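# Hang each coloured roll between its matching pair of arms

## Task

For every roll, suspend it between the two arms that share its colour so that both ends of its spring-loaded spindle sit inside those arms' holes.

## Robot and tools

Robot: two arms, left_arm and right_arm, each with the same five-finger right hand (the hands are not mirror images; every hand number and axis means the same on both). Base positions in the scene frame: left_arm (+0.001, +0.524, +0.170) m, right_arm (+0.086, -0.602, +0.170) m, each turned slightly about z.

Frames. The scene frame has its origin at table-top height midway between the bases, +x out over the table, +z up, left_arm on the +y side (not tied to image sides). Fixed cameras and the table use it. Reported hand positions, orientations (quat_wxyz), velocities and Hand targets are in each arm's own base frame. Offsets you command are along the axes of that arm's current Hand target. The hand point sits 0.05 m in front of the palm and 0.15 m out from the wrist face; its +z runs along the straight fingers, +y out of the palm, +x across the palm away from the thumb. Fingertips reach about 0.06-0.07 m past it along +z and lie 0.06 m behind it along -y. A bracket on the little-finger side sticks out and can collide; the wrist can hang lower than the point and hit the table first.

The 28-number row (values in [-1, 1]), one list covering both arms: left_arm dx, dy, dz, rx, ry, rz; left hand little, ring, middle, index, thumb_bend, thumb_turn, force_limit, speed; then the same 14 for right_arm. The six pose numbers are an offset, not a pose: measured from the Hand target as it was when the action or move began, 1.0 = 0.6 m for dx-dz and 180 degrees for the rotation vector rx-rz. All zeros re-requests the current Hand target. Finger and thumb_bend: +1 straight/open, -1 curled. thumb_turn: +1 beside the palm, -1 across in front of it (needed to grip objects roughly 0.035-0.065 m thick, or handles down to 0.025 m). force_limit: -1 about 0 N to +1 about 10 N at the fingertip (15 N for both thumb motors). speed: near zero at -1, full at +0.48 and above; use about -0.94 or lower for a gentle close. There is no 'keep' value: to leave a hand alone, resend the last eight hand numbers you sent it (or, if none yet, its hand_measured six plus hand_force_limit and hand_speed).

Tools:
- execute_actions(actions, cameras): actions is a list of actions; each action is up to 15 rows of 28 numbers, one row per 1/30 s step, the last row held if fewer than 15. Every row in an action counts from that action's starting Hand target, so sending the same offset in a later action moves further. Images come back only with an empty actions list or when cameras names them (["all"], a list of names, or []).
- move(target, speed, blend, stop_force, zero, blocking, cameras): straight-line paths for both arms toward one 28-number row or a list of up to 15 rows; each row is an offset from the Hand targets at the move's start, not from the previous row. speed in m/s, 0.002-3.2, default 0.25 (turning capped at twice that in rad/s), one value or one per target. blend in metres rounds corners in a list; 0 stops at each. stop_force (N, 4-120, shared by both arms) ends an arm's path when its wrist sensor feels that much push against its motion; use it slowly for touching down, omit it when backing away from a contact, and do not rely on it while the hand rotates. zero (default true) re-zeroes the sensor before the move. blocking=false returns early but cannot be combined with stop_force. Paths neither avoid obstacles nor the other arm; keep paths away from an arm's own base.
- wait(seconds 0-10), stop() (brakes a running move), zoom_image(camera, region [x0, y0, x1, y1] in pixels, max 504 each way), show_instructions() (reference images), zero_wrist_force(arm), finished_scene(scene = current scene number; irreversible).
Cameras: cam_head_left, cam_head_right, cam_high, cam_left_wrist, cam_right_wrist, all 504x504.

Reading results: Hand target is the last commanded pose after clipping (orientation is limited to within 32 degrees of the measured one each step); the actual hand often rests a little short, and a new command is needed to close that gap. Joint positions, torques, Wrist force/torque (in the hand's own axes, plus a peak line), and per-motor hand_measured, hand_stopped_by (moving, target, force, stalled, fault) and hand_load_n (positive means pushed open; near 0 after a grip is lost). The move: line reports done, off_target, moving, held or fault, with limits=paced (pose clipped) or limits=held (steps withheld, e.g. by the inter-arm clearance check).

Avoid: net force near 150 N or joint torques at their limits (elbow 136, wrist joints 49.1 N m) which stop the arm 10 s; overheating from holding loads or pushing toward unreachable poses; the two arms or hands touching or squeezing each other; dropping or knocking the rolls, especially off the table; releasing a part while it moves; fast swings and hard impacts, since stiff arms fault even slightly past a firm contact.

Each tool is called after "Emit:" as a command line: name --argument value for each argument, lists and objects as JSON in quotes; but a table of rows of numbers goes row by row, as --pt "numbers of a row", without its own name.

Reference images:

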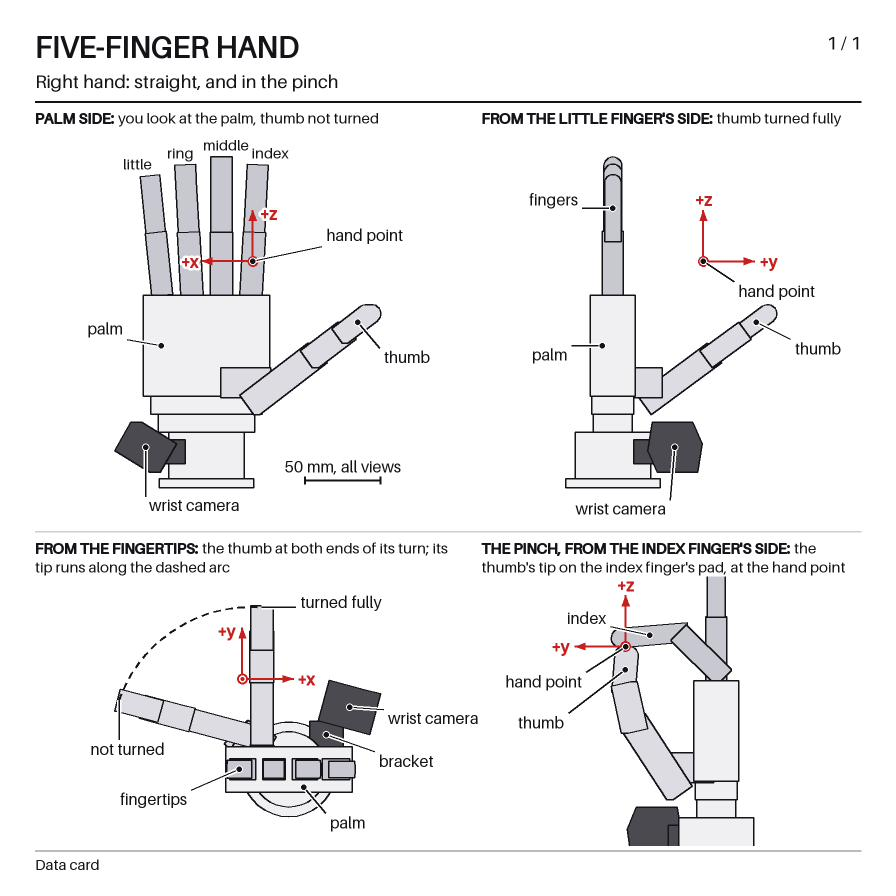

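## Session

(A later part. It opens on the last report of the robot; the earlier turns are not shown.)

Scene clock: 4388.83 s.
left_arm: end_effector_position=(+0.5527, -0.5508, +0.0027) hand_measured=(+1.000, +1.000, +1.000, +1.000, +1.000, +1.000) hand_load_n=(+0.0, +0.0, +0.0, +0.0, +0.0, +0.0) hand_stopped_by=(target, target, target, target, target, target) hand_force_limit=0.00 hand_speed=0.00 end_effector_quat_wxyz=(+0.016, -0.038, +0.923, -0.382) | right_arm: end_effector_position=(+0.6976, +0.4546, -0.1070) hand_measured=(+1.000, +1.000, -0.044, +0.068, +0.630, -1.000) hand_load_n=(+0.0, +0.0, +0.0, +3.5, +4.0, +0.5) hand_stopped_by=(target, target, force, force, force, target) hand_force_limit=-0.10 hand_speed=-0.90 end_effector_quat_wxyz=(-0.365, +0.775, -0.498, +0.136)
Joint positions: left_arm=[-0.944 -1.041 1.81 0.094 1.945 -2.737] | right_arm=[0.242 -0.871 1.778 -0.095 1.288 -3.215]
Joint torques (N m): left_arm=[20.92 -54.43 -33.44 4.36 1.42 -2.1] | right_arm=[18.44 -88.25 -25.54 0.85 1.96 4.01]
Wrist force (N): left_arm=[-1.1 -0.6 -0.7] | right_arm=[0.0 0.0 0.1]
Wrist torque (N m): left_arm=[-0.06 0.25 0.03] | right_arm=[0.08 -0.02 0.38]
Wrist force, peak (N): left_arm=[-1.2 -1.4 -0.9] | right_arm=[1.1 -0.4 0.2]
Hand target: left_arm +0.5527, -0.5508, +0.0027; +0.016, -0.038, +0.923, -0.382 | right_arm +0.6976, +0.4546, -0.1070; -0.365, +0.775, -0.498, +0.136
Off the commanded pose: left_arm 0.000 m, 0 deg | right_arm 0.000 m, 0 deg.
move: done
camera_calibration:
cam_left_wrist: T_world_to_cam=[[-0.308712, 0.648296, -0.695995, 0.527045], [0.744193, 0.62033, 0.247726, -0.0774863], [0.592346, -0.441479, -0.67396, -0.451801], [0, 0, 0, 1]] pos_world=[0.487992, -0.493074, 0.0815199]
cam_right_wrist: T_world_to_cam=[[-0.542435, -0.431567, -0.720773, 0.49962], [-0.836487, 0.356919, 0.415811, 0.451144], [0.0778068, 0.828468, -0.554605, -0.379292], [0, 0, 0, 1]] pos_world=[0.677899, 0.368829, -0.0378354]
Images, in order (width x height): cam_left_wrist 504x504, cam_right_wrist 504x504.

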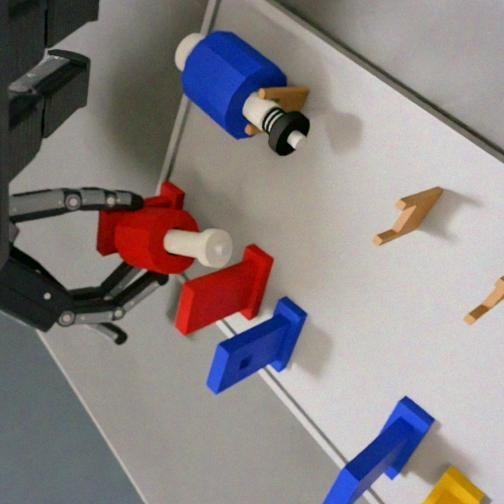

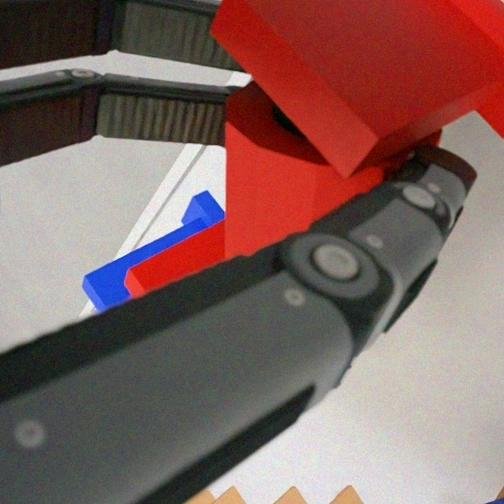

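Emit:
move --target '[0,0,0,0,0,0,1,1,1,1,1,1,0,0,-0.0164,0.0028,0.0008,0,0,0,1,1,-0.2,-0.1,0.3,-1,-0.1,-0.9]' --speed 0.03

Emit:
move --target '[0,0,0,0,0,0,1,1,1,1,1,1,0,0,0.0076,0.0351,0.0349,0,0,0,1,1,-0.2,-0.1,0.3,-1,-0.1,-0.9]' --speed 0.02 --stop_force 4 --cameras '["cam_right_wrist","cam_left_wrist"]'

Scene clock: 4419.43 s.
left_arm: end_effector_position=(+0.5527, -0.5508, +0.0027) hand_measured=(+1.000, +1.000, +1.000, +1.000, +1.000, +1.000) hand_load_n=(+0.0, +0.0, +0.0, +0.0, +0.0, -0.5) hand_stopped_by=(target, target, target, target, target, target) hand_force_limit=0.00 hand_speed=0.00 end_effector_quat_wxyz=(+0.016, -0.038, +0.923, -0.382) | right_arm: end_effector_position=(+0.6920, +0.4631, -0.1070) hand_measured=(+1.000, +1.000, -0.044, +0.068, +0.630, -1.000) hand_load_n=(+0.0, +0.0, +0.0, +4.0, +4.0, +0.0) hand_stopped_by=(target, target, force, force, force, target) hand_force_limit=-0.10 hand_speed=-0.90 end_effector_quat_wxyz=(-0.365, +0.775, -0.498, +0.136)
Joint positions: left_arm=[-0.944 -1.041 1.81 0.094 1.945 -2.737] | right_arm=[0.257 -0.872 1.78 -0.099 1.298 -3.204]
Joint torques (N m): left_arm=[22.97 -57.12 -32.71 4.24 1.72 -2.1] | right_arm=[-18.07 -96.52 -18.09 1.25 0.02 0.29]
Wrist force (N): left_arm=[-1.3 -1.1 -0.4] | right_arm=[0.8 0.0 -0.3]
Wrist torque (N m): left_arm=[-0.16 0.27 0.01] | right_arm=[0.11 -0.03 0.06]
Wrist force, peak (N): left_arm=[-1.0 -1.3 -1.0] | right_arm=[0.9 -0.3 0.1]
Hand target: left_arm +0.5527, -0.5508, +0.0027; +0.016, -0.038, +0.923, -0.382 | right_arm +0.6922, +0.4630, -0.1070; -0.365, +0.775, -0.498, +0.136
Off the commanded pose: left_arm 0.000 m, 0 deg | right_arm 0.000 m, 0 deg.
move: done

Scene clock: 4421.93 s.
left_arm: end_effector_position=(+0.5527, -0.5508, +0.0027) hand_measured=(+1.000, +1.000, +1.000, +1.000, +1.000, +1.000) hand_load_n=(+0.0, +0.0, +0.0, -0.5, +0.0, +0.0) hand_stopped_by=(target, target, target, target, target, target) hand_force_limit=0.00 hand_speed=0.00 end_effector_quat_wxyz=(+0.016, -0.038, +0.923, -0.382) | right_arm: end_effector_position=(+0.6921, +0.4629, -0.1355) hand_measured=(+1.000, +1.000, -0.044, +0.068, +0.628, -1.000) hand_load_n=(+0.0, +0.0, -1.0, +0.0, +0.0, +0.0) hand_stopped_by=(target, target, force, force, force, target) hand_force_limit=-0.10 hand_speed=-0.90 end_effector_quat_wxyz=(-0.365, +0.775, -0.498, +0.136)
Joint positions: left_arm=[-0.944 -1.041 1.81 0.094 1.945 -2.737] | right_arm=[0.257 -0.834 1.78 -0.137 1.298 -3.204]
Joint torques (N m): left_arm=[20.67 -56.08 -32.66 4.55 1.63 -1.64] | right_arm=[-15.59 -97 -11.14 1.7 1.69 -3.31]
Wrist force (N): left_arm=[-1.2 -0.8 -0.6] | right_arm=[0.2 -3.7 -3.0]
Wrist torque (N m): left_arm=[-0.09 0.28 0.02] | right_arm=[0.26 0.00 0.00]
Wrist force, peak (N): left_arm=[-1.4 -1.2 -0.6] | right_arm=[-1.7 -13.8 -8.4]
Hand target: left_arm +0.5527, -0.5508, +0.0027; +0.016, -0.038, +0.923, -0.382 | right_arm +0.6921, +0.4629, -0.1355; -0.365, +0.775, -0.498, +0.136 (not the last commanded pose)
Off the commanded pose: left_arm 0.000 m, 0 deg | right_arm 0.002 m, 0 deg.
move: contact (right_arm)
camera_calibration:
cam_left_wrist: T_world_to_cam=[[-0.308712, 0.648296, -0.695995, 0.527045], [0.744193, 0.62033, 0.247726, -0.0774863], [0.592346, -0.441479, -0.67396, -0.451801], [0, 0, 0, 1]] pos_world=[0.487992, -0.493074, 0.0815199]
cam_right_wrist: T_world_to_cam=[[-0.542597, -0.431545, -0.720664, 0.479712], [-0.836391, 0.356933, 0.415992, 0.455415], [0.0777099, 0.828473, -0.554611, -0.40154], [0, 0, 0, 1]] pos_world=[0.672399, 0.377129, -0.0664361]
Images, in order (width x height): cam_left_wrist 504x504, cam_right_wrist 504x504.

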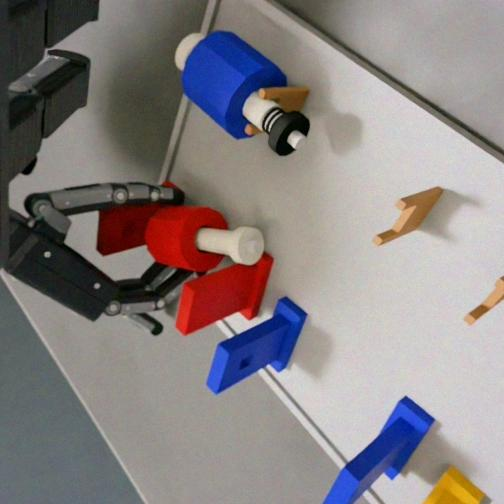

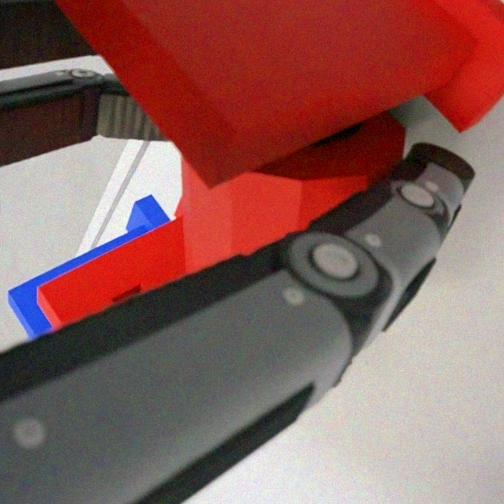

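Emit:
move --pt "0 0 0 0 0 0 1 1 1 1 1 1 0 0 0 0 0 0 0 0 1 1 1 1 1 -1 -0.1 -0.5" --pt "0 0 0 0 0 0 1 1 1 1 1 1 0 0 0 0 -0.2 0 0 0 1 1 1 1 1 -1 -0.1 -0.5" --speed 0.08 --cameras '["cam_right_wrist","cam_left_wrist"]'

Scene clock: 4430.47 s.
left_arm: end_effector_position=(+0.5527, -0.5508, +0.0027) hand_measured=(+1.000, +1.000, +1.000, +1.000, +1.000, +1.000) hand_load_n=(+0.0, -0.5, +0.0, +0.0, -0.5, +0.0) hand_stopped_by=(target, target, target, target, target, target) hand_force_limit=0.00 hand_speed=0.00 end_effector_quat_wxyz=(+0.016, -0.038, +0.923, -0.382) | right_arm: end_effector_position=(+0.6231, +0.4112, -0.0519) hand_measured=(+1.000, +1.000, +0.446, +1.000, +1.000, -1.000) hand_load_n=(+0.0, +0.0, +0.0, +0.0, +0.0, +0.0) hand_stopped_by=(target, target, stalled, target, target, target) hand_force_limit=-0.10 hand_speed=-0.50 end_effector_quat_wxyz=(-0.365, +0.775, -0.498, +0.136)
Joint positions: left_arm=[-0.944 -1.041 1.81 0.094 1.945 -2.737] | right_arm=[0.2 -1.037 1.957 -0.098 1.259 -3.247]
Joint torques (N m): left_arm=[21.82 -57.24 -33.68 4.47 1.56 -1.96] | right_arm=[19.16 -67.12 -36.01 -0.03 1.46 3.47]
Wrist force (N): left_arm=[-1.1 -1.1 -0.4] | right_arm=[0.3 -0.4 0.0]
Wrist torque (N m): left_arm=[-0.16 0.26 0.01] | right_arm=[0.13 -0.01 0.44]
Wrist force, peak (N): left_arm=[-1.3 -1.3 -0.6] | right_arm=[-76.5 3.8 36.1]
Hand target: left_arm +0.5527, -0.5508, +0.0027; +0.016, -0.038, +0.923, -0.382 | right_arm +0.6231, +0.4114, -0.0519; -0.365, +0.775, -0.498, +0.136
Off the commanded pose: left_arm 0.000 m, 0 deg | right_arm 0.000 m, 0 deg.
move: done
camera_calibration:
cam_left_wrist: T_world_to_cam=[[-0.308712, 0.648296, -0.695995, 0.527045], [0.744193, 0.62033, 0.247726, -0.0774863], [0.592346, -0.441479, -0.67396, -0.451801], [0, 0, 0, 1]] pos_world=[0.487992, -0.493074, 0.0815199]
cam_right_wrist: T_world_to_cam=[[-0.542656, -0.431666, -0.720548, 0.480281], [-0.836362, 0.356952, 0.416034, 0.381356], [0.077613, 0.828402, -0.554731, -0.306896], [0, 0, 0, 1]] pos_world=[0.603398, 0.325429, 0.0171635]
Images, in order (width x height): cam_left_wrist 504x504, cam_right_wrist 504x504.

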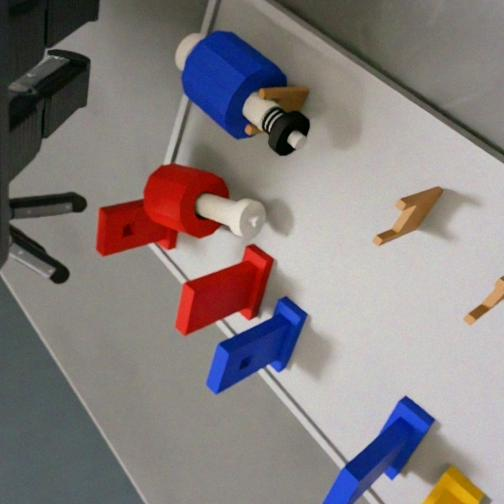

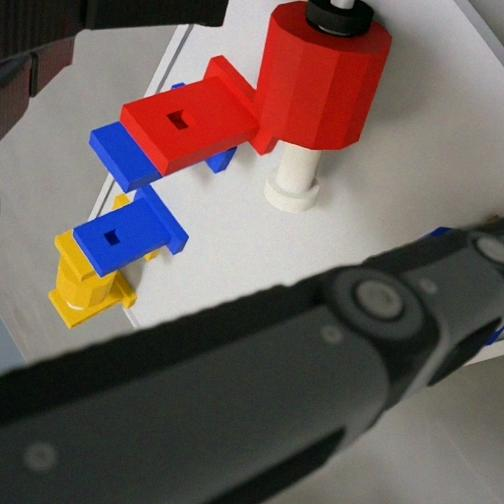

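Emit:
move --target '[0,0,0,0,0,0,1,1,1,1,1,1,0,0,-0.0461,-0.0421,0.0717,0,0.0341,-0.0343,1,1,0.999,1,1,-1,-0.1,-0.2]' --speed 0.06 --stop_force 6 --cameras '["cam_right_wrist"]'

Scene clock: 4462.17 s.
left_arm: end_effector_position=(+0.5527, -0.5508, +0.0027) hand_measured=(+1.000, +1.000, +1.000, +1.000, +1.000, +1.000) hand_load_n=(-0.5, -0.5, +0.0, +0.0, +0.0, -0.5) hand_stopped_by=(target, target, target, target, target, target) hand_force_limit=0.00 hand_speed=0.00 end_effector_quat_wxyz=(+0.016, -0.038, +0.923, -0.382) | right_arm: end_effector_position=(+0.6519, +0.4600, -0.0599) hand_measured=(+1.000, +1.000, +0.446, +1.000, +1.000, -1.000) hand_load_n=(+0.0, -0.5, +0.0, +0.0, +0.0, +0.0) hand_stopped_by=(target, target, stalled, target, target, target) hand_force_limit=-0.10 hand_speed=-0.20 end_effector_quat_wxyz=(-0.330, +0.792, -0.474, +0.197)
Joint positions: left_arm=[-0.944 -1.041 1.81 0.094 1.945 -2.737] | right_arm=[0.323 -0.984 1.85 -0.076 1.451 -3.261]
Joint torques (N m): left_arm=[22.2 -56.51 -32.48 4.27 1.65 -1.83] | right_arm=[-19.44 -93.4 -16.12 -0.2 0.64 3.87]
Wrist force (N): left_arm=[-1.6 -1.2 -0.4] | right_arm=[0.3 -0.6 0.0]
Wrist torque (N m): left_arm=[-0.17 0.33 -0.02] | right_arm=[-0.01 -0.03 0.37]
Wrist force, peak (N): left_arm=[-1.6 -1.3 -0.5] | right_arm=[0.4 -1.0 -0.8]
Hand target: left_arm +0.5527, -0.5508, +0.0027; +0.016, -0.038, +0.923, -0.382 | right_arm +0.6519, +0.4600, -0.0599; -0.330, +0.792, -0.474, +0.197
Off the commanded pose: left_arm 0.000 m, 0 deg | right_arm 0.000 m, 0 deg.
move: done
camera_calibration:
cam_right_wrist: T_world_to_cam=[[-0.491731, -0.526415, -0.693605, 0.523246], [-0.862284, 0.405179, 0.303804, 0.379339], [0.121107, 0.747474, -0.653159, -0.350939], [0, 0, 0, 1]] pos_world=[0.626895, 0.384062, 0.0184618]
Images, in order (width x height): cam_right_wrist 504x504.

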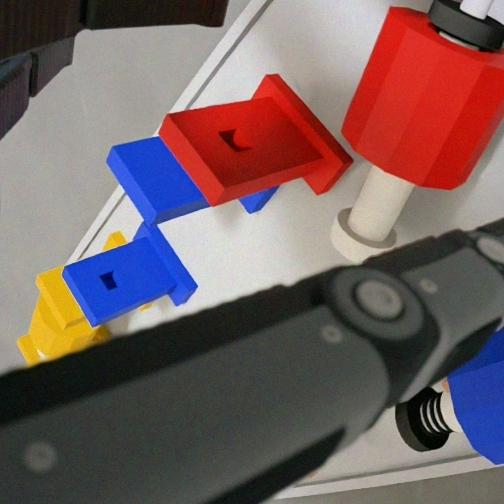

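Emit:
move --target '[0,0,0,0,0,0,1,1,1,1,1,1,0,0,0,0.0,0.0,0,0,0,1,1,0.95,1,1,-1,-0.1,-0.2]' --speed 0.06

Emit:
move --target '[0,0,0,0,0,0,1,1,1,1,1,1,0,0,0,0.0816,0.081,0,0,0,1,1,0.95,1,1,-1,-0.1,-0.2]' --speed 0.04 --stop_force 4 --cameras '["cam_right_wrist","cam_left_wrist"]'

Scene clock: 4474.73 s.
left_arm: end_effector_position=(+0.5527, -0.5508, +0.0027) hand_measured=(+1.000, +1.000, +1.000, +1.000, +1.000, +1.000) hand_load_n=(+0.0, +0.0, +0.0, +0.0, +0.0, -0.5) hand_stopped_by=(target, target, target, target, target, target) hand_force_limit=0.00 hand_speed=0.00 end_effector_quat_wxyz=(+0.016, -0.038, +0.923, -0.382) | right_arm: end_effector_position=(+0.6519, +0.4600, -0.0599) hand_measured=(+1.000, +1.000, +0.950, +1.000, +1.000, -1.000) hand_load_n=(+0.0, +0.0, +0.0, +0.0, +0.0, +0.0) hand_stopped_by=(target, target, target, target, target, target) hand_force_limit=-0.10 hand_speed=-0.20 end_effector_quat_wxyz=(-0.330, +0.792, -0.474, +0.197)
Joint positions: left_arm=[-0.944 -1.041 1.81 0.094 1.945 -2.737] | right_arm=[0.323 -0.984 1.85 -0.076 1.451 -3.261]
Joint torques (N m): left_arm=[20.73 -55.5 -33.98 4.35 1.66 -1.99] | right_arm=[-17.75 -93.24 -18.09 0.19 1.17 3.7]
Wrist force (N): left_arm=[-1.3 -1.0 -0.8] | right_arm=[0.1 -0.5 -0.3]
Wrist torque (N m): left_arm=[-0.13 0.29 0.00] | right_arm=[0.04 0.00 0.36]
Wrist force, peak (N): left_arm=[-1.4 -1.2 -0.6] | right_arm=[0.3 -1.1 0.4]
Hand target: left_arm +0.5527, -0.5508, +0.0027; +0.016, -0.038, +0.923, -0.382 | right_arm +0.6519, +0.4600, -0.0599; -0.330, +0.792, -0.474, +0.197
Off the commanded pose: left_arm 0.000 m, 0 deg | right_arm 0.000 m, 0 deg.
move: done

Scene clock: 4477.50 s.
left_arm: end_effector_position=(+0.5527, -0.5508, +0.0027) hand_measured=(+1.000, +1.000, +1.000, +1.000, +1.000, +1.000) hand_load_n=(+0.0, +0.0, +0.0, +0.0, +0.0, +0.0) hand_stopped_by=(target, target, target, target, target, target) hand_force_limit=0.00 hand_speed=0.00 end_effector_quat_wxyz=(+0.016, -0.038, +0.923, -0.382) | right_arm: end_effector_position=(+0.6518, +0.4600, -0.1289) hand_measured=(+1.000, +1.000, +0.950, +1.000, +1.000, -1.000) hand_load_n=(+0.0, +0.0, +0.0, -0.5, +0.0, +0.0) hand_stopped_by=(target, target, target, target, target, target) hand_force_limit=-0.10 hand_speed=-0.20 end_effector_quat_wxyz=(-0.330, +0.792, -0.474, +0.197)
Joint positions: left_arm=[-0.944 -1.041 1.81 0.094 1.945 -2.737] | right_arm=[0.323 -0.891 1.858 -0.178 1.451 -3.261]
Joint torques (N m): left_arm=[20.59 -55.37 -33.42 4.48 1.63 -1.71] | right_arm=[9.27 -94.95 -22.76 4.4 1.37 4.14]
Wrist force (N): left_arm=[-1.4 -0.8 -0.3] | right_arm=[0.3 -2.1 0.3]
Wrist torque (N m): left_arm=[-0.12 0.29 0.01] | right_arm=[0.08 0.02 0.20]
Wrist force, peak (N): left_arm=[-1.2 -1.3 -0.7] | right_arm=[0.9 -4.5 -1.8]
Hand target: left_arm +0.5527, -0.5508, +0.0027; +0.016, -0.038, +0.923, -0.382 | right_arm +0.6518, +0.4600, -0.1289; -0.330, +0.792, -0.474, +0.197
Off the commanded pose: left_arm 0.000 m, 0 deg | right_arm 0.000 m, 0 deg.
move: done
camera_calibration:
cam_left_wrist: T_world_to_cam=[[-0.308712, 0.648296, -0.695995, 0.527045], [0.744193, 0.62033, 0.247726, -0.0774863], [0.592346, -0.441479, -0.67396, -0.451801], [0, 0, 0, 1]] pos_world=[0.487992, -0.493074, 0.0815199]
cam_right_wrist: T_world_to_cam=[[-0.491739, -0.526467, -0.69356, 0.475414], [-0.86228, 0.405201, 0.303783, 0.40029], [0.1211, 0.747425, -0.653215, -0.395987], [0, 0, 0, 1]] pos_world=[0.626895, 0.384062, -0.0505382]
Images, in order (width x height): cam_left_wrist 504x504, cam_right_wrist 504x504.

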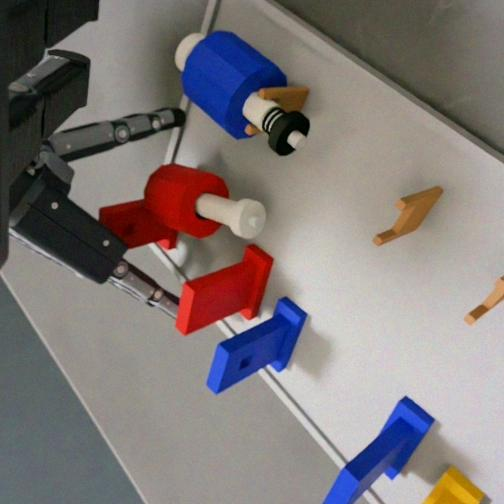

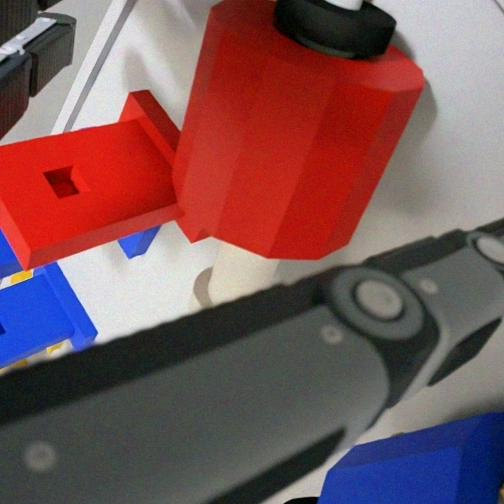

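Emit:
move --target '[0,0,0,0,0,0,1,1,1,1,1,1,0,0,0,0,0,0,0,0,1,1,0.4,0.4,0.8,-1,-0.7,-0.5]' --speed 0.06

Emit:
move --target '[0,0,0,0,0,0,1,1,1,1,1,1,0,0,0,0,0,0,0,0,1,1,-0.1,-0.1,0.2,-1,-0.7,-0.9]' --speed 0.06

Emit:
move --target '[0,0,0,0,0,0,1,1,1,1,1,1,0,0,0,0,0,0,0,0,1,1,-0.25,-0.25,0.1,-1,0.0,-0.9]' --speed 0.06 --cameras '["cam_right_wrist","cam_left_wrist"]'

Scene clock: 4486.47 s.
left_arm: end_effector_position=(+0.5527, -0.5508, +0.0027) hand_measured=(+1.000, +1.000, +1.000, +1.000, +1.000, +1.000) hand_load_n=(+0.0, +0.0, +0.0, +0.0, +0.0, +0.0) hand_stopped_by=(target, target, target, target, target, target) hand_force_limit=0.00 hand_speed=0.00 end_effector_quat_wxyz=(+0.016, -0.038, +0.923, -0.382) | right_arm: end_effector_position=(+0.6518, +0.4600, -0.1289) hand_measured=(+1.000, +1.000, +0.400, +0.400, +0.800, -1.000) hand_load_n=(+0.0, +0.0, +0.0, +0.0, +0.0, +0.0) hand_stopped_by=(target, target, target, target, target, target) hand_force_limit=-0.70 hand_speed=-0.50 end_effector_quat_wxyz=(-0.330, +0.792, -0.474, +0.197)
Joint positions: left_arm=[-0.944 -1.041 1.81 0.094 1.945 -2.737] | right_arm=[0.323 -0.891 1.858 -0.178 1.451 -3.261]
Joint torques (N m): left_arm=[21.33 -56.16 -33.16 4.68 1.42 -1.58] | right_arm=[17.45 -94.84 -31.15 3.63 1.3 3.6]
Wrist force (N): left_arm=[-0.9 -1.0 -0.6] | right_arm=[0.6 -2.1 0.5]
Wrist torque (N m): left_arm=[-0.13 0.22 0.03] | right_arm=[0.05 -0.03 0.22]
Wrist force, peak (N): left_arm=[-1.6 -1.1 -0.8] | right_arm=[0.4 -2.7 0.4]
Hand target: left_arm +0.5527, -0.5508, +0.0027; +0.016, -0.038, +0.923, -0.382 | right_arm +0.6518, +0.4600, -0.1289; -0.330, +0.792, -0.474, +0.197
Off the commanded pose: left_arm 0.000 m, 0 deg | right_arm 0.000 m, 0 deg.
move: done

Scene clock: 4487.90 s.
left_arm: end_effector_position=(+0.5527, -0.5508, +0.0027) hand_measured=(+1.000, +1.000, +1.000, +1.000, +1.000, +1.000) hand_load_n=(+0.0, +0.0, +0.0, +0.0, +0.0, +0.0) hand_stopped_by=(target, target, target, target, target, target) hand_force_limit=0.00 hand_speed=0.00 end_effector_quat_wxyz=(+0.016, -0.038, +0.923, -0.382) | right_arm: end_effector_position=(+0.6518, +0.4600, -0.1289) hand_measured=(+1.000, +1.000, +0.084, +0.076, +0.640, -1.000) hand_load_n=(+0.0, +0.0, +2.0, +2.0, +4.5, -0.5) hand_stopped_by=(target, target, force, force, force, target) hand_force_limit=-0.70 hand_speed=-0.90 end_effector_quat_wxyz=(-0.330, +0.792, -0.474, +0.197)
Joint positions: left_arm=[-0.944 -1.041 1.81 0.094 1.945 -2.737] | right_arm=[0.323 -0.891 1.858 -0.178 1.451 -3.261]
Joint torques (N m): left_arm=[20.59 -57.98 -32.81 4.4 1.98 -1.35] | right_arm=[17.31 -95.77 -28.04 3.32 1.34 4.13]
Wrist force (N): left_arm=[-1.2 -1.1 -0.3] | right_arm=[0.7 -1.8 0.7]
Wrist torque (N m): left_arm=[-0.16 0.26 0.02] | right_arm=[0.04 -0.04 0.22]
Wrist force, peak (N): left_arm=[-1.7 -1.2 -0.7] | right_arm=[0.9 -2.4 0.4]
Hand target: left_arm +0.5527, -0.5508, +0.0027; +0.016, -0.038, +0.923, -0.382 | right_arm +0.6518, +0.4600, -0.1289; -0.330, +0.792, -0.474, +0.197
Off the commanded pose: left_arm 0.000 m, 0 deg | right_arm 0.000 m, 0 deg.
move: done

Scene clock: 4488.40 s.
left_arm: end_effector_position=(+0.5527, -0.5508, +0.0027) hand_measured=(+1.000, +1.000, +1.000, +1.000, +1.000, +1.000) hand_load_n=(+0.0, -0.5, +0.0, -0.5, +0.0, -0.5) hand_stopped_by=(target, target, target, target, target, target) hand_force_limit=0.00 hand_speed=0.00 end_effector_quat_wxyz=(+0.016, -0.038, +0.923, -0.382) | right_arm: end_effector_position=(+0.6518, +0.4600, -0.1289) hand_measured=(+1.000, +1.000, +0.078, +0.058, +0.640, -1.000) hand_load_n=(+0.5, +0.0, +2.5, +6.5, +10.0, -2.5) hand_stopped_by=(target, target, force, force, force, target) hand_force_limit=0.00 hand_speed=-0.90 end_effector_quat_wxyz=(-0.330, +0.792, -0.474, +0.197)
Joint positions: left_arm=[-0.944 -1.041 1.81 0.094 1.945 -2.737] | right_arm=[0.323 -0.891 1.858 -0.178 1.451 -3.261]
Joint torques (N m): left_arm=[21.94 -56.31 -32.28 4.77 1.38 -1.53] | right_arm=[19.12 -95.58 -27.63 3.09 1.07 3.88]
Wrist force (N): left_arm=[-1.1 -1.0 -0.8] | right_arm=[0.1 -2.0 0.2]
Wrist torque (N m): left_arm=[-0.12 0.27 0.02] | right_arm=[0.05 0.06 0.18]
Wrist force, peak (N): left_arm=[-1.3 -1.1 -0.9] | right_arm=[0.7 -2.0 0.6]
Hand target: left_arm +0.5527, -0.5508, +0.0027; +0.016, -0.038, +0.923, -0.382 | right_arm +0.6518, +0.4600, -0.1289; -0.330, +0.792, -0.474, +0.197
Off the commanded pose: left_arm 0.000 m, 0 deg | right_arm 0.000 m, 0 deg.
move: done
camera_calibration:
cam_left_wrist: T_world_to_cam=[[-0.308712, 0.648296, -0.695995, 0.527045], [0.744193, 0.62033, 0.247726, -0.0774863], [0.592346, -0.441479, -0.67396, -0.451801], [0, 0, 0, 1]] pos_world=[0.487992, -0.493074, 0.0815199]
cam_right_wrist: T_world_to_cam=[[-0.491731, -0.526415, -0.693605, 0.475387], [-0.862284, 0.405179, 0.303804, 0.400302], [0.121107, 0.747474, -0.653159, -0.396007], [0, 0, 0, 1]] pos_world=[0.626895, 0.384062, -0.0505382]
Images, in order (width x height): cam_left_wrist 504x504, cam_right_wrist 504x504.

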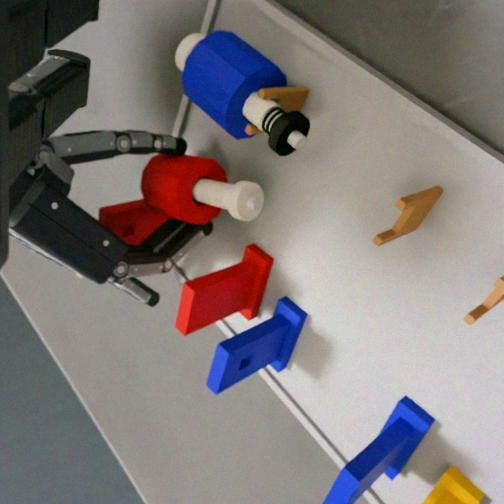

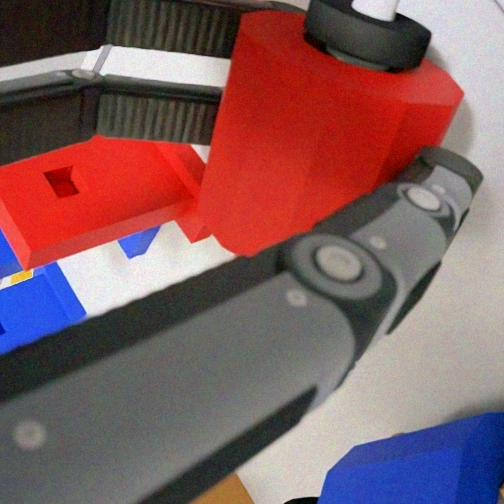

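Emit:
move --target '[0,0,0,0,0,0,1,1,1,1,1,1,0,0,0,-0.0414,-0.0411,0,0,0,1,1,-0.25,-0.25,0.1,-1,0.0,-0.9]' --speed 0.03 --cameras '["cam_right_wrist","cam_left_wrist"]'

Emit:
zoom_image --camera "cam_left_wrist" --region '[60, 130, 260, 330]'

Emit:
zoom_image --camera "cam_right_wrist" --region '[280, 0, 504, 150]'

Scene clock: 4494.67 s.
left_arm: end_effector_position=(+0.5527, -0.5508, +0.0027) hand_measured=(+1.000, +1.000, +1.000, +1.000, +1.000, +1.000) hand_load_n=(+0.0, +0.0, +0.0, +0.0, +0.0, -0.5) hand_stopped_by=(target, target, target, target, target, target) hand_force_limit=0.00 hand_speed=0.00 end_effector_quat_wxyz=(+0.016, -0.038, +0.923, -0.382) | right_arm: end_effector_position=(+0.6519, +0.4600, -0.0938) hand_measured=(+1.000, +1.000, +0.078, +0.058, +0.640, -1.000) hand_load_n=(+0.0, +0.0, +3.0, +7.0, +10.0, -2.0) hand_stopped_by=(target, target, force, force, force, target) hand_force_limit=0.00 hand_speed=-0.90 end_effector_quat_wxyz=(-0.330, +0.792, -0.474, +0.197)
Joint positions: left_arm=[-0.944 -1.041 1.81 0.094 1.945 -2.737] | right_arm=[0.323 -0.939 1.856 -0.127 1.451 -3.261]
Joint torques (N m): left_arm=[21.24 -56 -31.96 4.65 1.87 -1.54] | right_arm=[10.21 -73.41 -32.27 -0.06 -0.04 2.94]
Wrist force (N): left_arm=[-1.0 -1.1 -0.5] | right_arm=[0.1 0.0 -0.1]
Wrist torque (N m): left_arm=[-0.15 0.24 0.02] | right_arm=[0.11 0.02 0.31]
Wrist force, peak (N): left_arm=[-1.3 -1.3 -0.9] | right_arm=[0.9 -2.1 0.9]
Hand target: left_arm +0.5527, -0.5508, +0.0027; +0.016, -0.038, +0.923, -0.382 | right_arm +0.6519, +0.4600, -0.0939; -0.330, +0.792, -0.474, +0.197
Off the commanded pose: left_arm 0.000 m, 0 deg | right_arm 0.000 m, 0 deg.
move: done
camera_calibration:
cam_left_wrist: T_world_to_cam=[[-0.308712, 0.648296, -0.695995, 0.527045], [0.744193, 0.62033, 0.247726, -0.0774863], [0.592346, -0.441479, -0.67396, -0.451801], [0, 0, 0, 1]] pos_world=[0.487992, -0.493074, 0.0815199]
cam_right_wrist: T_world_to_cam=[[-0.491731, -0.526415, -0.693605, 0.499732], [-0.862284, 0.405179, 0.303804, 0.389638], [0.121107, 0.747474, -0.653159, -0.373081], [0, 0, 0, 1]] pos_world=[0.626895, 0.384062, -0.0154382]
Images, in order (width x height): cam_left_wrist 504x504, cam_right_wrist 504x504.

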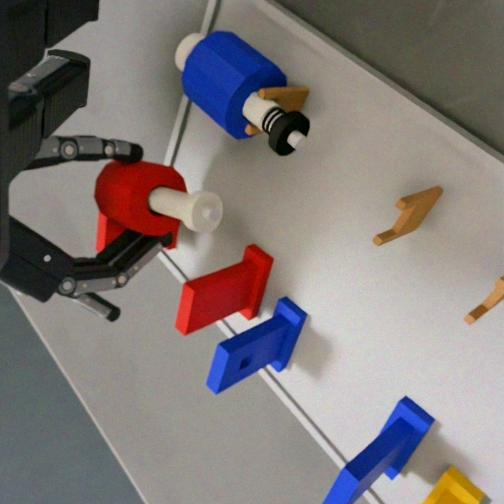

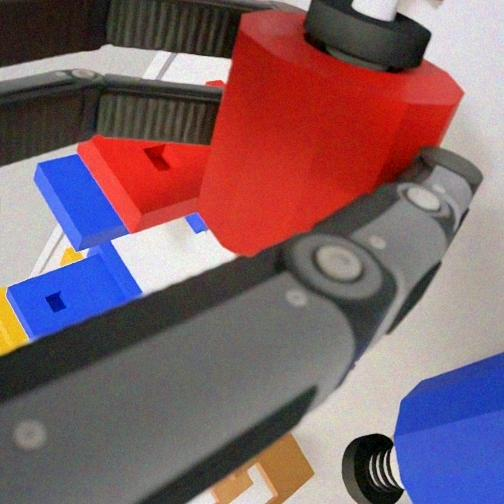

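Scaled by 2.520 from the camera's 504x504 image, which has a finer 720x720 frame.

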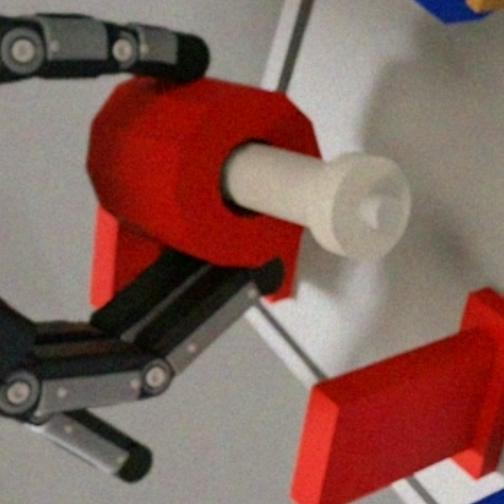

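Scaled by 2.250 from the camera's 504x504 image, which has a finer 720x720 frame.

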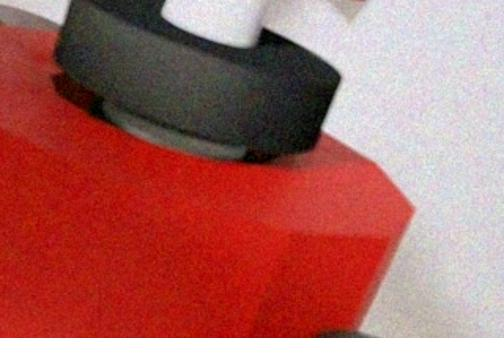

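Emit:
move --pt "0 0 0 0 0 0 1 1 1 1 1 1 0 0 -0.0167 -0.0037 0.0038 0 0 0 1 1 -0.25 -0.25 0.1 -1 0.0 -0.9" --pt "0 0 0 0 0 0 1 1 1 1 1 1 0 0 0.0022 -0.0447 0.0448 0 0 0 1 1 -0.25 -0.25 0.1 -1 0.0 -0.9" --speed 0.03 --stop_force 8 --cameras '["cam_right_wrist","cam_left_wrist"]'

Emit:
zoom_image --camera "cam_right_wrist" --region '[280, 0, 504, 150]'

Emit:
zoom_image --camera "cam_left_wrist" --region '[60, 130, 260, 330]'

Scene clock: 4515.77 s.
left_arm: end_effector_position=(+0.5527, -0.5508, +0.0027) hand_measured=(+1.000, +1.000, +1.000, +1.000, +1.000, +1.000) hand_load_n=(+0.0, +0.0, +0.0, +0.0, +0.0, +0.0) hand_stopped_by=(target, target, target, target, target, target) hand_force_limit=0.00 hand_speed=0.00 end_effector_quat_wxyz=(+0.016, -0.038, +0.923, -0.382) | right_arm: end_effector_position=(+0.6860, +0.4767, -0.0939) hand_measured=(+1.000, +1.000, +0.078, +0.058, +0.640, -1.000) hand_load_n=(+0.0, +0.0, +2.5, +6.5, +10.0, -2.0) hand_stopped_by=(target, target, force, force, force, target) hand_force_limit=0.00 hand_speed=-0.90 end_effector_quat_wxyz=(-0.330, +0.792, -0.474, +0.197)
Joint positions: left_arm=[-0.944 -1.041 1.81 0.094 1.945 -2.737] | right_arm=[0.331 -0.898 1.772 -0.085 1.456 -3.256]
Joint torques (N m): left_arm=[21.42 -55.46 -31.98 4.63 1.59 -1.86] | right_arm=[14.98 -99.13 -16.76 -0.29 1.04 1.49]
Wrist force (N): left_arm=[-0.8 -0.7 -0.6] | right_arm=[-0.2 -0.2 0.6]
Wrist torque (N m): left_arm=[-0.09 0.21 0.04] | right_arm=[0.00 0.07 0.31]
Wrist force, peak (N): left_arm=[-1.2 -1.4 -1.0] | right_arm=[0.5 0.1 1.1]
Hand target: left_arm +0.5527, -0.5508, +0.0027; +0.016, -0.038, +0.923, -0.382 | right_arm +0.6860, +0.4768, -0.0938; -0.330, +0.792, -0.474, +0.197
Off the commanded pose: left_arm 0.000 m, 0 deg | right_arm 0.000 m, 0 deg.
move: done
camera_calibration:
cam_left_wrist: T_world_to_cam=[[-0.308712, 0.648296, -0.695995, 0.527045], [0.744193, 0.62033, 0.247726, -0.0774863], [0.592346, -0.441479, -0.67396, -0.451801], [0, 0, 0, 1]] pos_world=[0.487992, -0.493074, 0.0815199]
cam_right_wrist: T_world_to_cam=[[-0.491739, -0.526467, -0.69356, 0.525248], [-0.86228, 0.405201, 0.303783, 0.412294], [0.1211, 0.747425, -0.653215, -0.389736], [0, 0, 0, 1]] pos_world=[0.660995, 0.400762, -0.0155382]
Images, in order (width x height): cam_left_wrist 504x504, cam_right_wrist 504x504.

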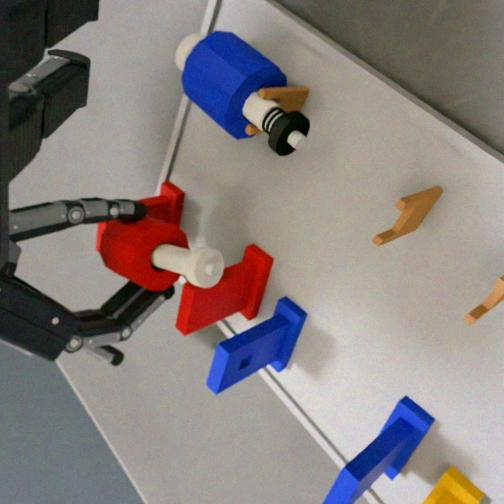

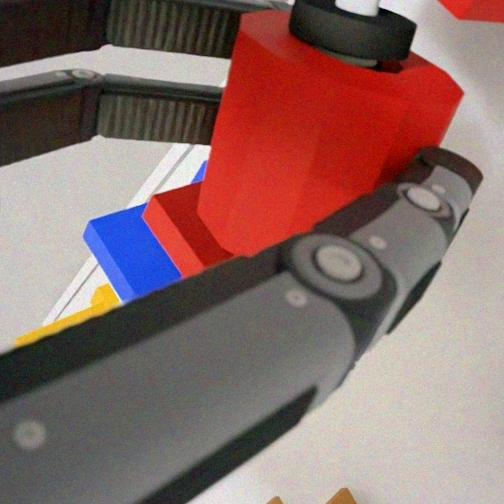

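Scaled by 2.250 from the camera's 504x504 image, which has a finer 720x720 frame.

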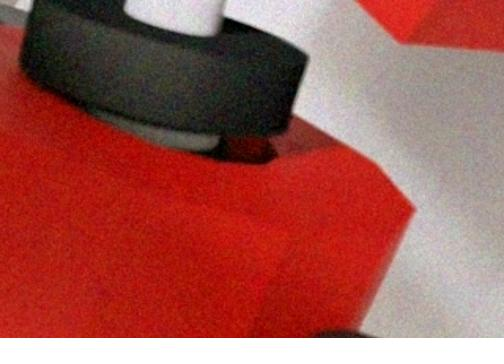

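Scaled by 2.520 from the camera's 504x504 image, which has a finer 720x720 frame.

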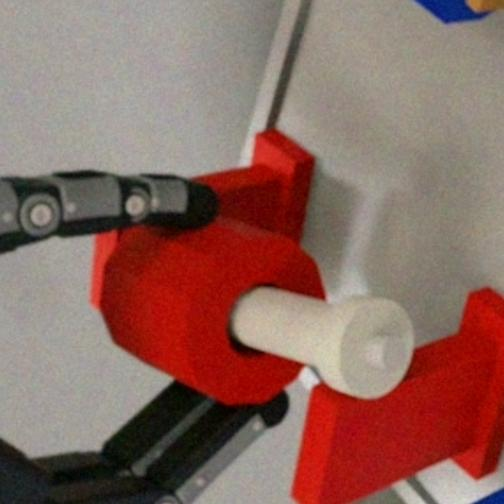

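Emit:
move --pt "0 0 0 0 0 0 1 1 1 1 1 1 0 0 0.0013 0.0122 -0.0122 0 -0.0355 -0.0352 1 1 -0.25 -0.25 0.1 -1 0.0 -0.9" --pt "0 0 0 0 0 0 1 1 1 1 1 1 0 0 0.0013 0.0285 0.004 0 -0.0355 -0.0352 1 1 -0.25 -0.25 0.1 -1 0.0 -0.9" --speed 0.03 --cameras '["cam_right_wrist","cam_left_wrist"]'

Emit:
zoom_image --camera "cam_right_wrist" --region '[280, 0, 504, 150]'

Emit:
zoom_image --camera "cam_left_wrist" --region '[60, 130, 260, 330]'

Scene clock: 4544.40 s.
left_arm: end_effector_position=(+0.5527, -0.5508, +0.0027) hand_measured=(+1.000, +1.000, +1.000, +1.000, +1.000, +1.000) hand_load_n=(+0.0, +0.0, +0.0, +0.0, -0.5, +0.0) hand_stopped_by=(target, target, target, target, target, target) hand_force_limit=0.00 hand_speed=0.00 end_effector_quat_wxyz=(+0.016, -0.038, +0.923, -0.382) | right_arm: end_effector_position=(+0.6772, +0.4712, -0.1078) hand_measured=(+1.000, +1.000, +0.078, +0.058, +0.640, -1.000) hand_load_n=(+0.0, +0.0, +2.5, +6.5, +10.0, -2.0) hand_stopped_by=(target, target, force, force, force, target) hand_force_limit=0.00 hand_speed=-0.90 end_effector_quat_wxyz=(-0.344, +0.827, -0.411, +0.171)
Joint positions: left_arm=[-0.944 -1.041 1.81 0.094 1.945 -2.737] | right_arm=[0.295 -0.881 1.782 -0.086 1.322 -3.396]
Joint torques (N m): left_arm=[21.64 -54.97 -32.79 4.21 1.33 -1.57] | right_arm=[19.39 -100.54 -18.31 3.35 2.88 3.95]
Wrist force (N): left_arm=[-1.2 -0.7 -0.2] | right_arm=[0.3 -0.4 -0.3]
Wrist torque (N m): left_arm=[-0.11 0.26 0.02] | right_arm=[0.06 0.00 0.21]
Wrist force, peak (N): left_arm=[-1.4 -1.2 -0.9] | right_arm=[0.8 -0.5 0.0]
Hand target: left_arm +0.5527, -0.5508, +0.0027; +0.016, -0.038, +0.923, -0.382 | right_arm +0.6772, +0.4712, -0.1077; -0.344, +0.827, -0.411, +0.171
Off the commanded pose: left_arm 0.000 m, 0 deg | right_arm 0.000 m, 0 deg.
move: done
camera_calibration:
cam_left_wrist: T_world_to_cam=[[-0.308712, 0.648296, -0.695995, 0.527045], [0.744193, 0.62033, 0.247726, -0.0774863], [0.592346, -0.441479, -0.67396, -0.451801], [0, 0, 0, 1]] pos_world=[0.487992, -0.493074, 0.0815199]
cam_right_wrist: T_world_to_cam=[[-0.403364, -0.596762, -0.693667, 0.48164], [-0.915036, 0.265286, 0.303863, 0.512873], [0.00268583, 0.757297, -0.653065, -0.318027], [0, 0, 0, 1]] pos_world=[0.664427, 0.392207, -0.0294382]
Images, in order (width x height): cam_left_wrist 504x504, cam_right_wrist 504x504.

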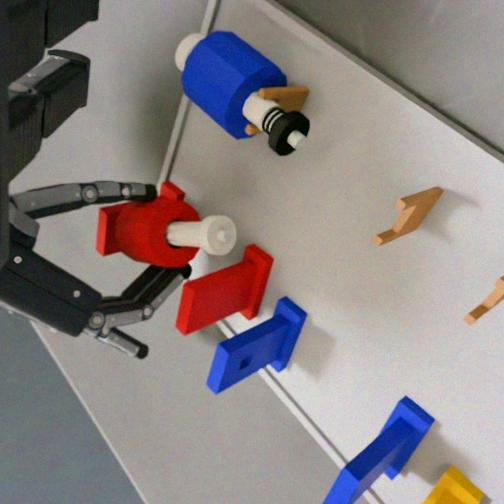

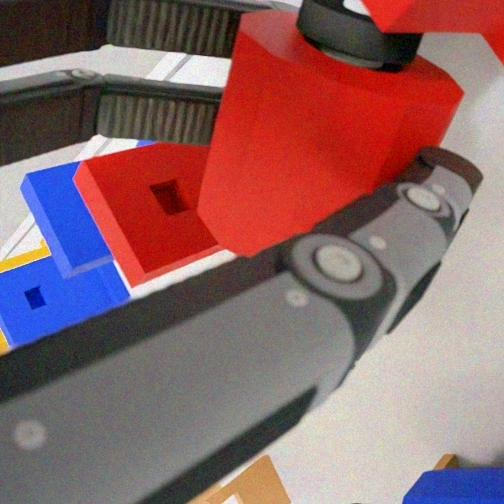

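Scaled by 2.250 from the camera's 504x504 image, which has a finer 720x720 frame.

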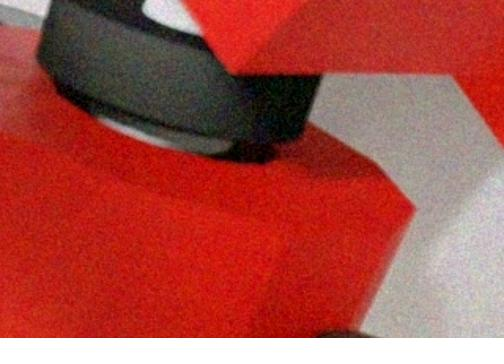

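Scaled by 2.520 from the camera's 504x504 image, which has a finer 720x720 frame.

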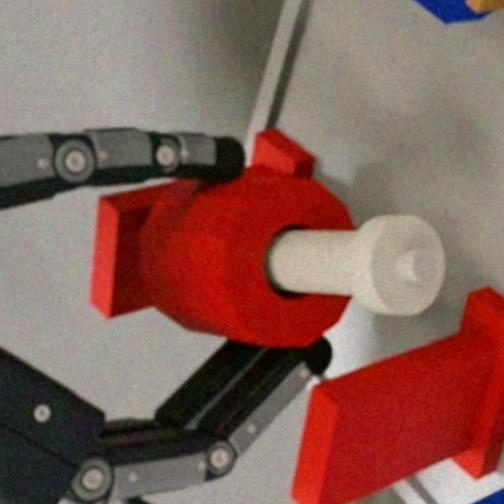

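Emit:
move --pt "0 0 0 0 0 0 1 1 1 1 1 1 0 0 -0.0003 -0.0008 -0.002 0 0 0 1 1 -0.25 -0.25 0.1 -1 0.0 -0.9" --pt "0 0 0 0 0 0 1 1 1 1 1 1 0 0 0.0125 -0.0013 -0.0015 0 0 0 1 1 -0.25 -0.25 0.1 -1 0.0 -0.9" --speed 0.015 --stop_force 4 --cameras '["cam_right_wrist","cam_left_wrist"]'

Emit:
zoom_image --camera "cam_right_wrist" --region '[280, 0, 504, 150]'

Emit:
zoom_image --camera "cam_left_wrist" --region '[60, 130, 260, 330]'

Scene clock: 4570.87 s.
left_arm: end_effector_position=(+0.5527, -0.5508, +0.0027) hand_measured=(+1.000, +1.000, +1.000, +1.000, +1.000, +1.000) hand_load_n=(+0.0, +0.0, +0.0, +0.0, +0.0, +0.0) hand_stopped_by=(target, target, target, target, target, target) hand_force_limit=0.00 hand_speed=0.00 end_effector_quat_wxyz=(+0.016, -0.038, +0.923, -0.382) | right_arm: end_effector_position=(+0.6815, +0.4653, -0.1065) hand_measured=(+1.000, +1.000, +0.078, +0.058, +0.640, -1.000) hand_load_n=(+0.5, +0.0, +4.5, +5.5, +9.5, +1.0) hand_stopped_by=(target, target, force, force, force, target) hand_force_limit=0.00 hand_speed=-0.90 end_effector_quat_wxyz=(-0.344, +0.827, -0.411, +0.171)
Joint positions: left_arm=[-0.944 -1.041 1.81 0.094 1.945 -2.737] | right_arm=[0.284 -0.882 1.78 -0.082 1.314 -3.404]
Joint torques (N m): left_arm=[22.6 -56.14 -32.14 4.54 1.92 -1.58] | right_arm=[17.42 -99.12 -15.35 0.05 3.03 3.9]
Wrist force (N): left_arm=[-1.2 -0.6 -0.6] | right_arm=[-1.7 -0.5 -0.1]
Wrist torque (N m): left_arm=[-0.08 0.27 0.02] | right_arm=[0.14 0.06 0.31]
Wrist force, peak (N): left_arm=[-1.3 -1.3 -0.9] | right_arm=[-4.9 -1.1 0.1]
Hand target: left_arm +0.5527, -0.5508, +0.0027; +0.016, -0.038, +0.923, -0.382 | right_arm +0.6815, +0.4654, -0.1065; -0.344, +0.827, -0.411, +0.171
Off the commanded pose: left_arm 0.000 m, 0 deg | right_arm 0.000 m, 0 deg.
move: contact (right_arm)
camera_calibration:
cam_left_wrist: T_world_to_cam=[[-0.308712, 0.648296, -0.695995, 0.527045], [0.744193, 0.62033, 0.247726, -0.0774863], [0.592346, -0.441479, -0.67396, -0.451801], [0, 0, 0, 1]] pos_world=[0.487992, -0.493074, 0.0815199]
cam_right_wrist: T_world_to_cam=[[-0.403308, -0.596731, -0.693725, 0.480765], [-0.91506, 0.265229, 0.303839, 0.517989], [0.00268522, 0.757341, -0.653014, -0.312812], [0, 0, 0, 1]] pos_world=[0.668727, 0.386408, -0.028138]
Images, in order (width x height): cam_left_wrist 504x504, cam_right_wrist 504x504.

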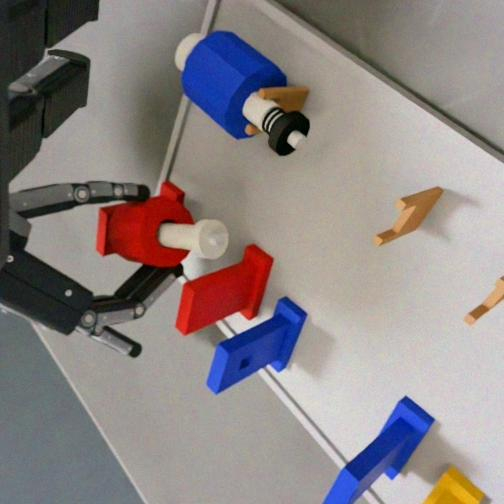

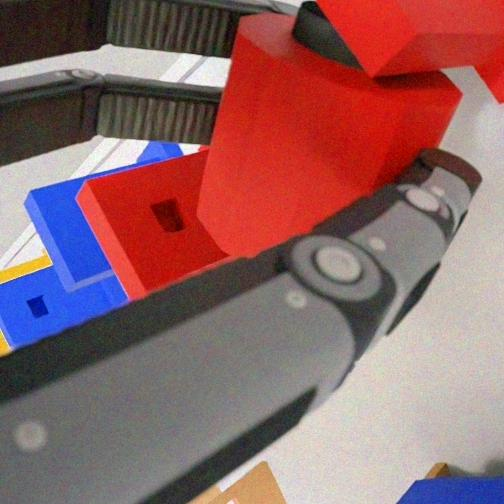

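Scaled by 2.250 from the camera's 504x504 image, which has a finer 720x720 frame.

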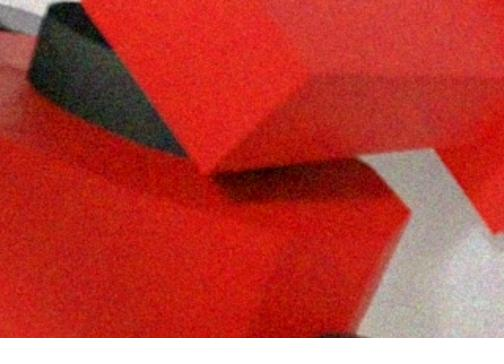

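Scaled by 2.520 from the camera's 504x504 image, which has a finer 720x720 frame.

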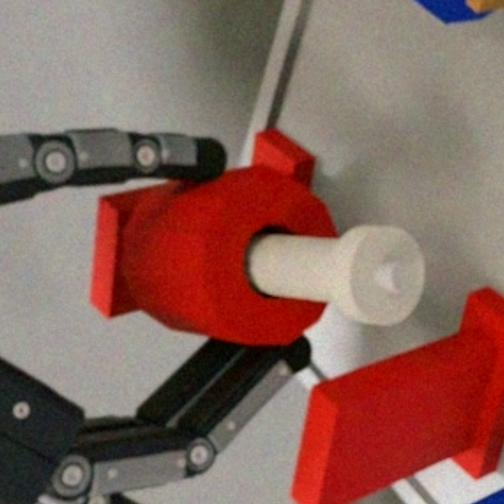

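Emit:
move --target '[0,0,0,0,0,0,1,1,1,1,1,1,0,0,0.002,-0.0068,0.007,0,0.0315,0.0314,1,1,-0.25,-0.25,0.1,-1,0.0,-0.9]' --speed 0.02 --cameras '["cam_right_wrist","cam_left_wrist"]'

Emit:
zoom_image --camera "cam_right_wrist" --region '[280, 0, 504, 150]'

Emit:
zoom_image --camera "cam_left_wrist" --region '[60, 130, 260, 330]'

Scene clock: 4591.63 s.
left_arm: end_effector_position=(+0.5527, -0.5508, +0.0027) hand_measured=(+1.000, +1.000, +1.000, +1.000, +1.000, +1.000) hand_load_n=(+0.0, +0.0, +0.0, +0.0, +0.0, -0.5) hand_stopped_by=(target, target, target, target, target, target) hand_force_limit=0.00 hand_speed=0.00 end_effector_quat_wxyz=(+0.016, -0.038, +0.923, -0.382) | right_arm: end_effector_position=(+0.6869, +0.4680, -0.1065) hand_measured=(+1.000, +1.000, +0.078, +0.058, +0.640, -1.000) hand_load_n=(+0.0, -0.5, +4.5, +5.0, +9.5, -0.5) hand_stopped_by=(target, target, force, force, force, target) hand_force_limit=0.00 hand_speed=-0.90 end_effector_quat_wxyz=(-0.331, +0.796, -0.468, +0.194)
Joint positions: left_arm=[-0.944 -1.041 1.81 0.094 1.945 -2.737] | right_arm=[0.314 -0.885 1.781 -0.104 1.432 -3.28]
Joint torques (N m): left_arm=[19.93 -55.14 -31.5 4.45 1.68 -1.28] | right_arm=[3.71 -99.61 -35.71 0.57 -1.04 -2.49]
Wrist force (N): left_arm=[-1.1 -0.9 -0.3] | right_arm=[0.1 -0.1 -0.1]
Wrist torque (N m): left_arm=[-0.13 0.25 0.02] | right_arm=[0.06 0.02 0.01]
Wrist force, peak (N): left_arm=[-1.6 -0.6 -1.2] | right_arm=[-1.8 -1.0 0.2]
Hand target: left_arm +0.5527, -0.5508, +0.0027; +0.016, -0.038, +0.923, -0.382 | right_arm +0.6869, +0.4679, -0.1065; -0.331, +0.796, -0.467, +0.194
Off the commanded pose: left_arm 0.000 m, 0 deg | right_arm 0.000 m, 0 deg.
move: done
camera_calibration:
cam_left_wrist: T_world_to_cam=[[-0.308712, 0.648296, -0.695995, 0.527045], [0.744193, 0.62033, 0.247726, -0.0774863], [0.592346, -0.441479, -0.67396, -0.451801], [0, 0, 0, 1]] pos_world=[0.487992, -0.493074, 0.0815199]
cam_right_wrist: T_world_to_cam=[[-0.482761, -0.534476, -0.693742, 0.509886], [-0.869047, 0.390215, 0.30412, 0.432115], [0.108164, 0.749712, -0.652865, -0.383774], [0, 0, 0, 1]] pos_world=[0.663192, 0.391623, -0.0282387]
Images, in order (width x height): cam_left_wrist 504x504, cam_right_wrist 504x504.

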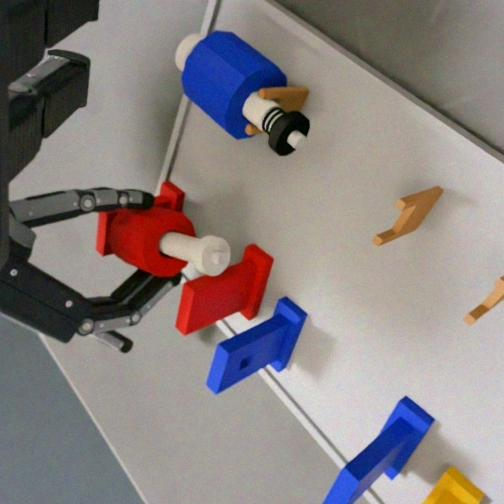

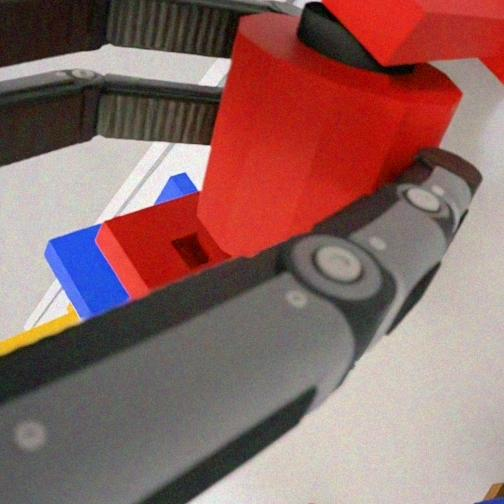

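Scaled by 2.250 from the camera's 504x504 image, which has a finer 720x720 frame.

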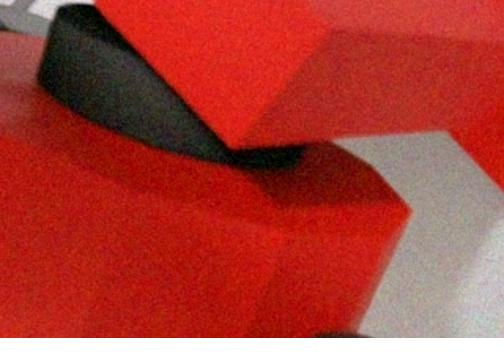

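Scaled by 2.520 from the camera's 504x504 image, which has a finer 720x720 frame.

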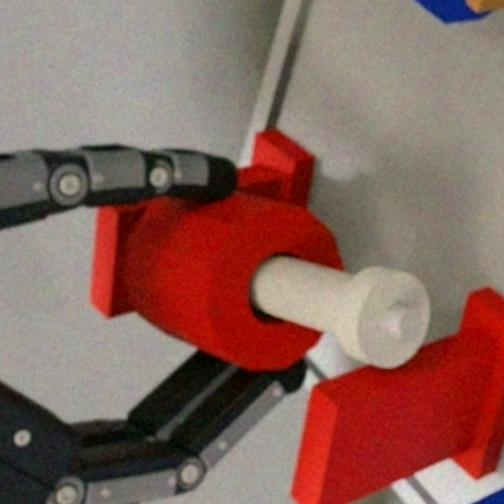

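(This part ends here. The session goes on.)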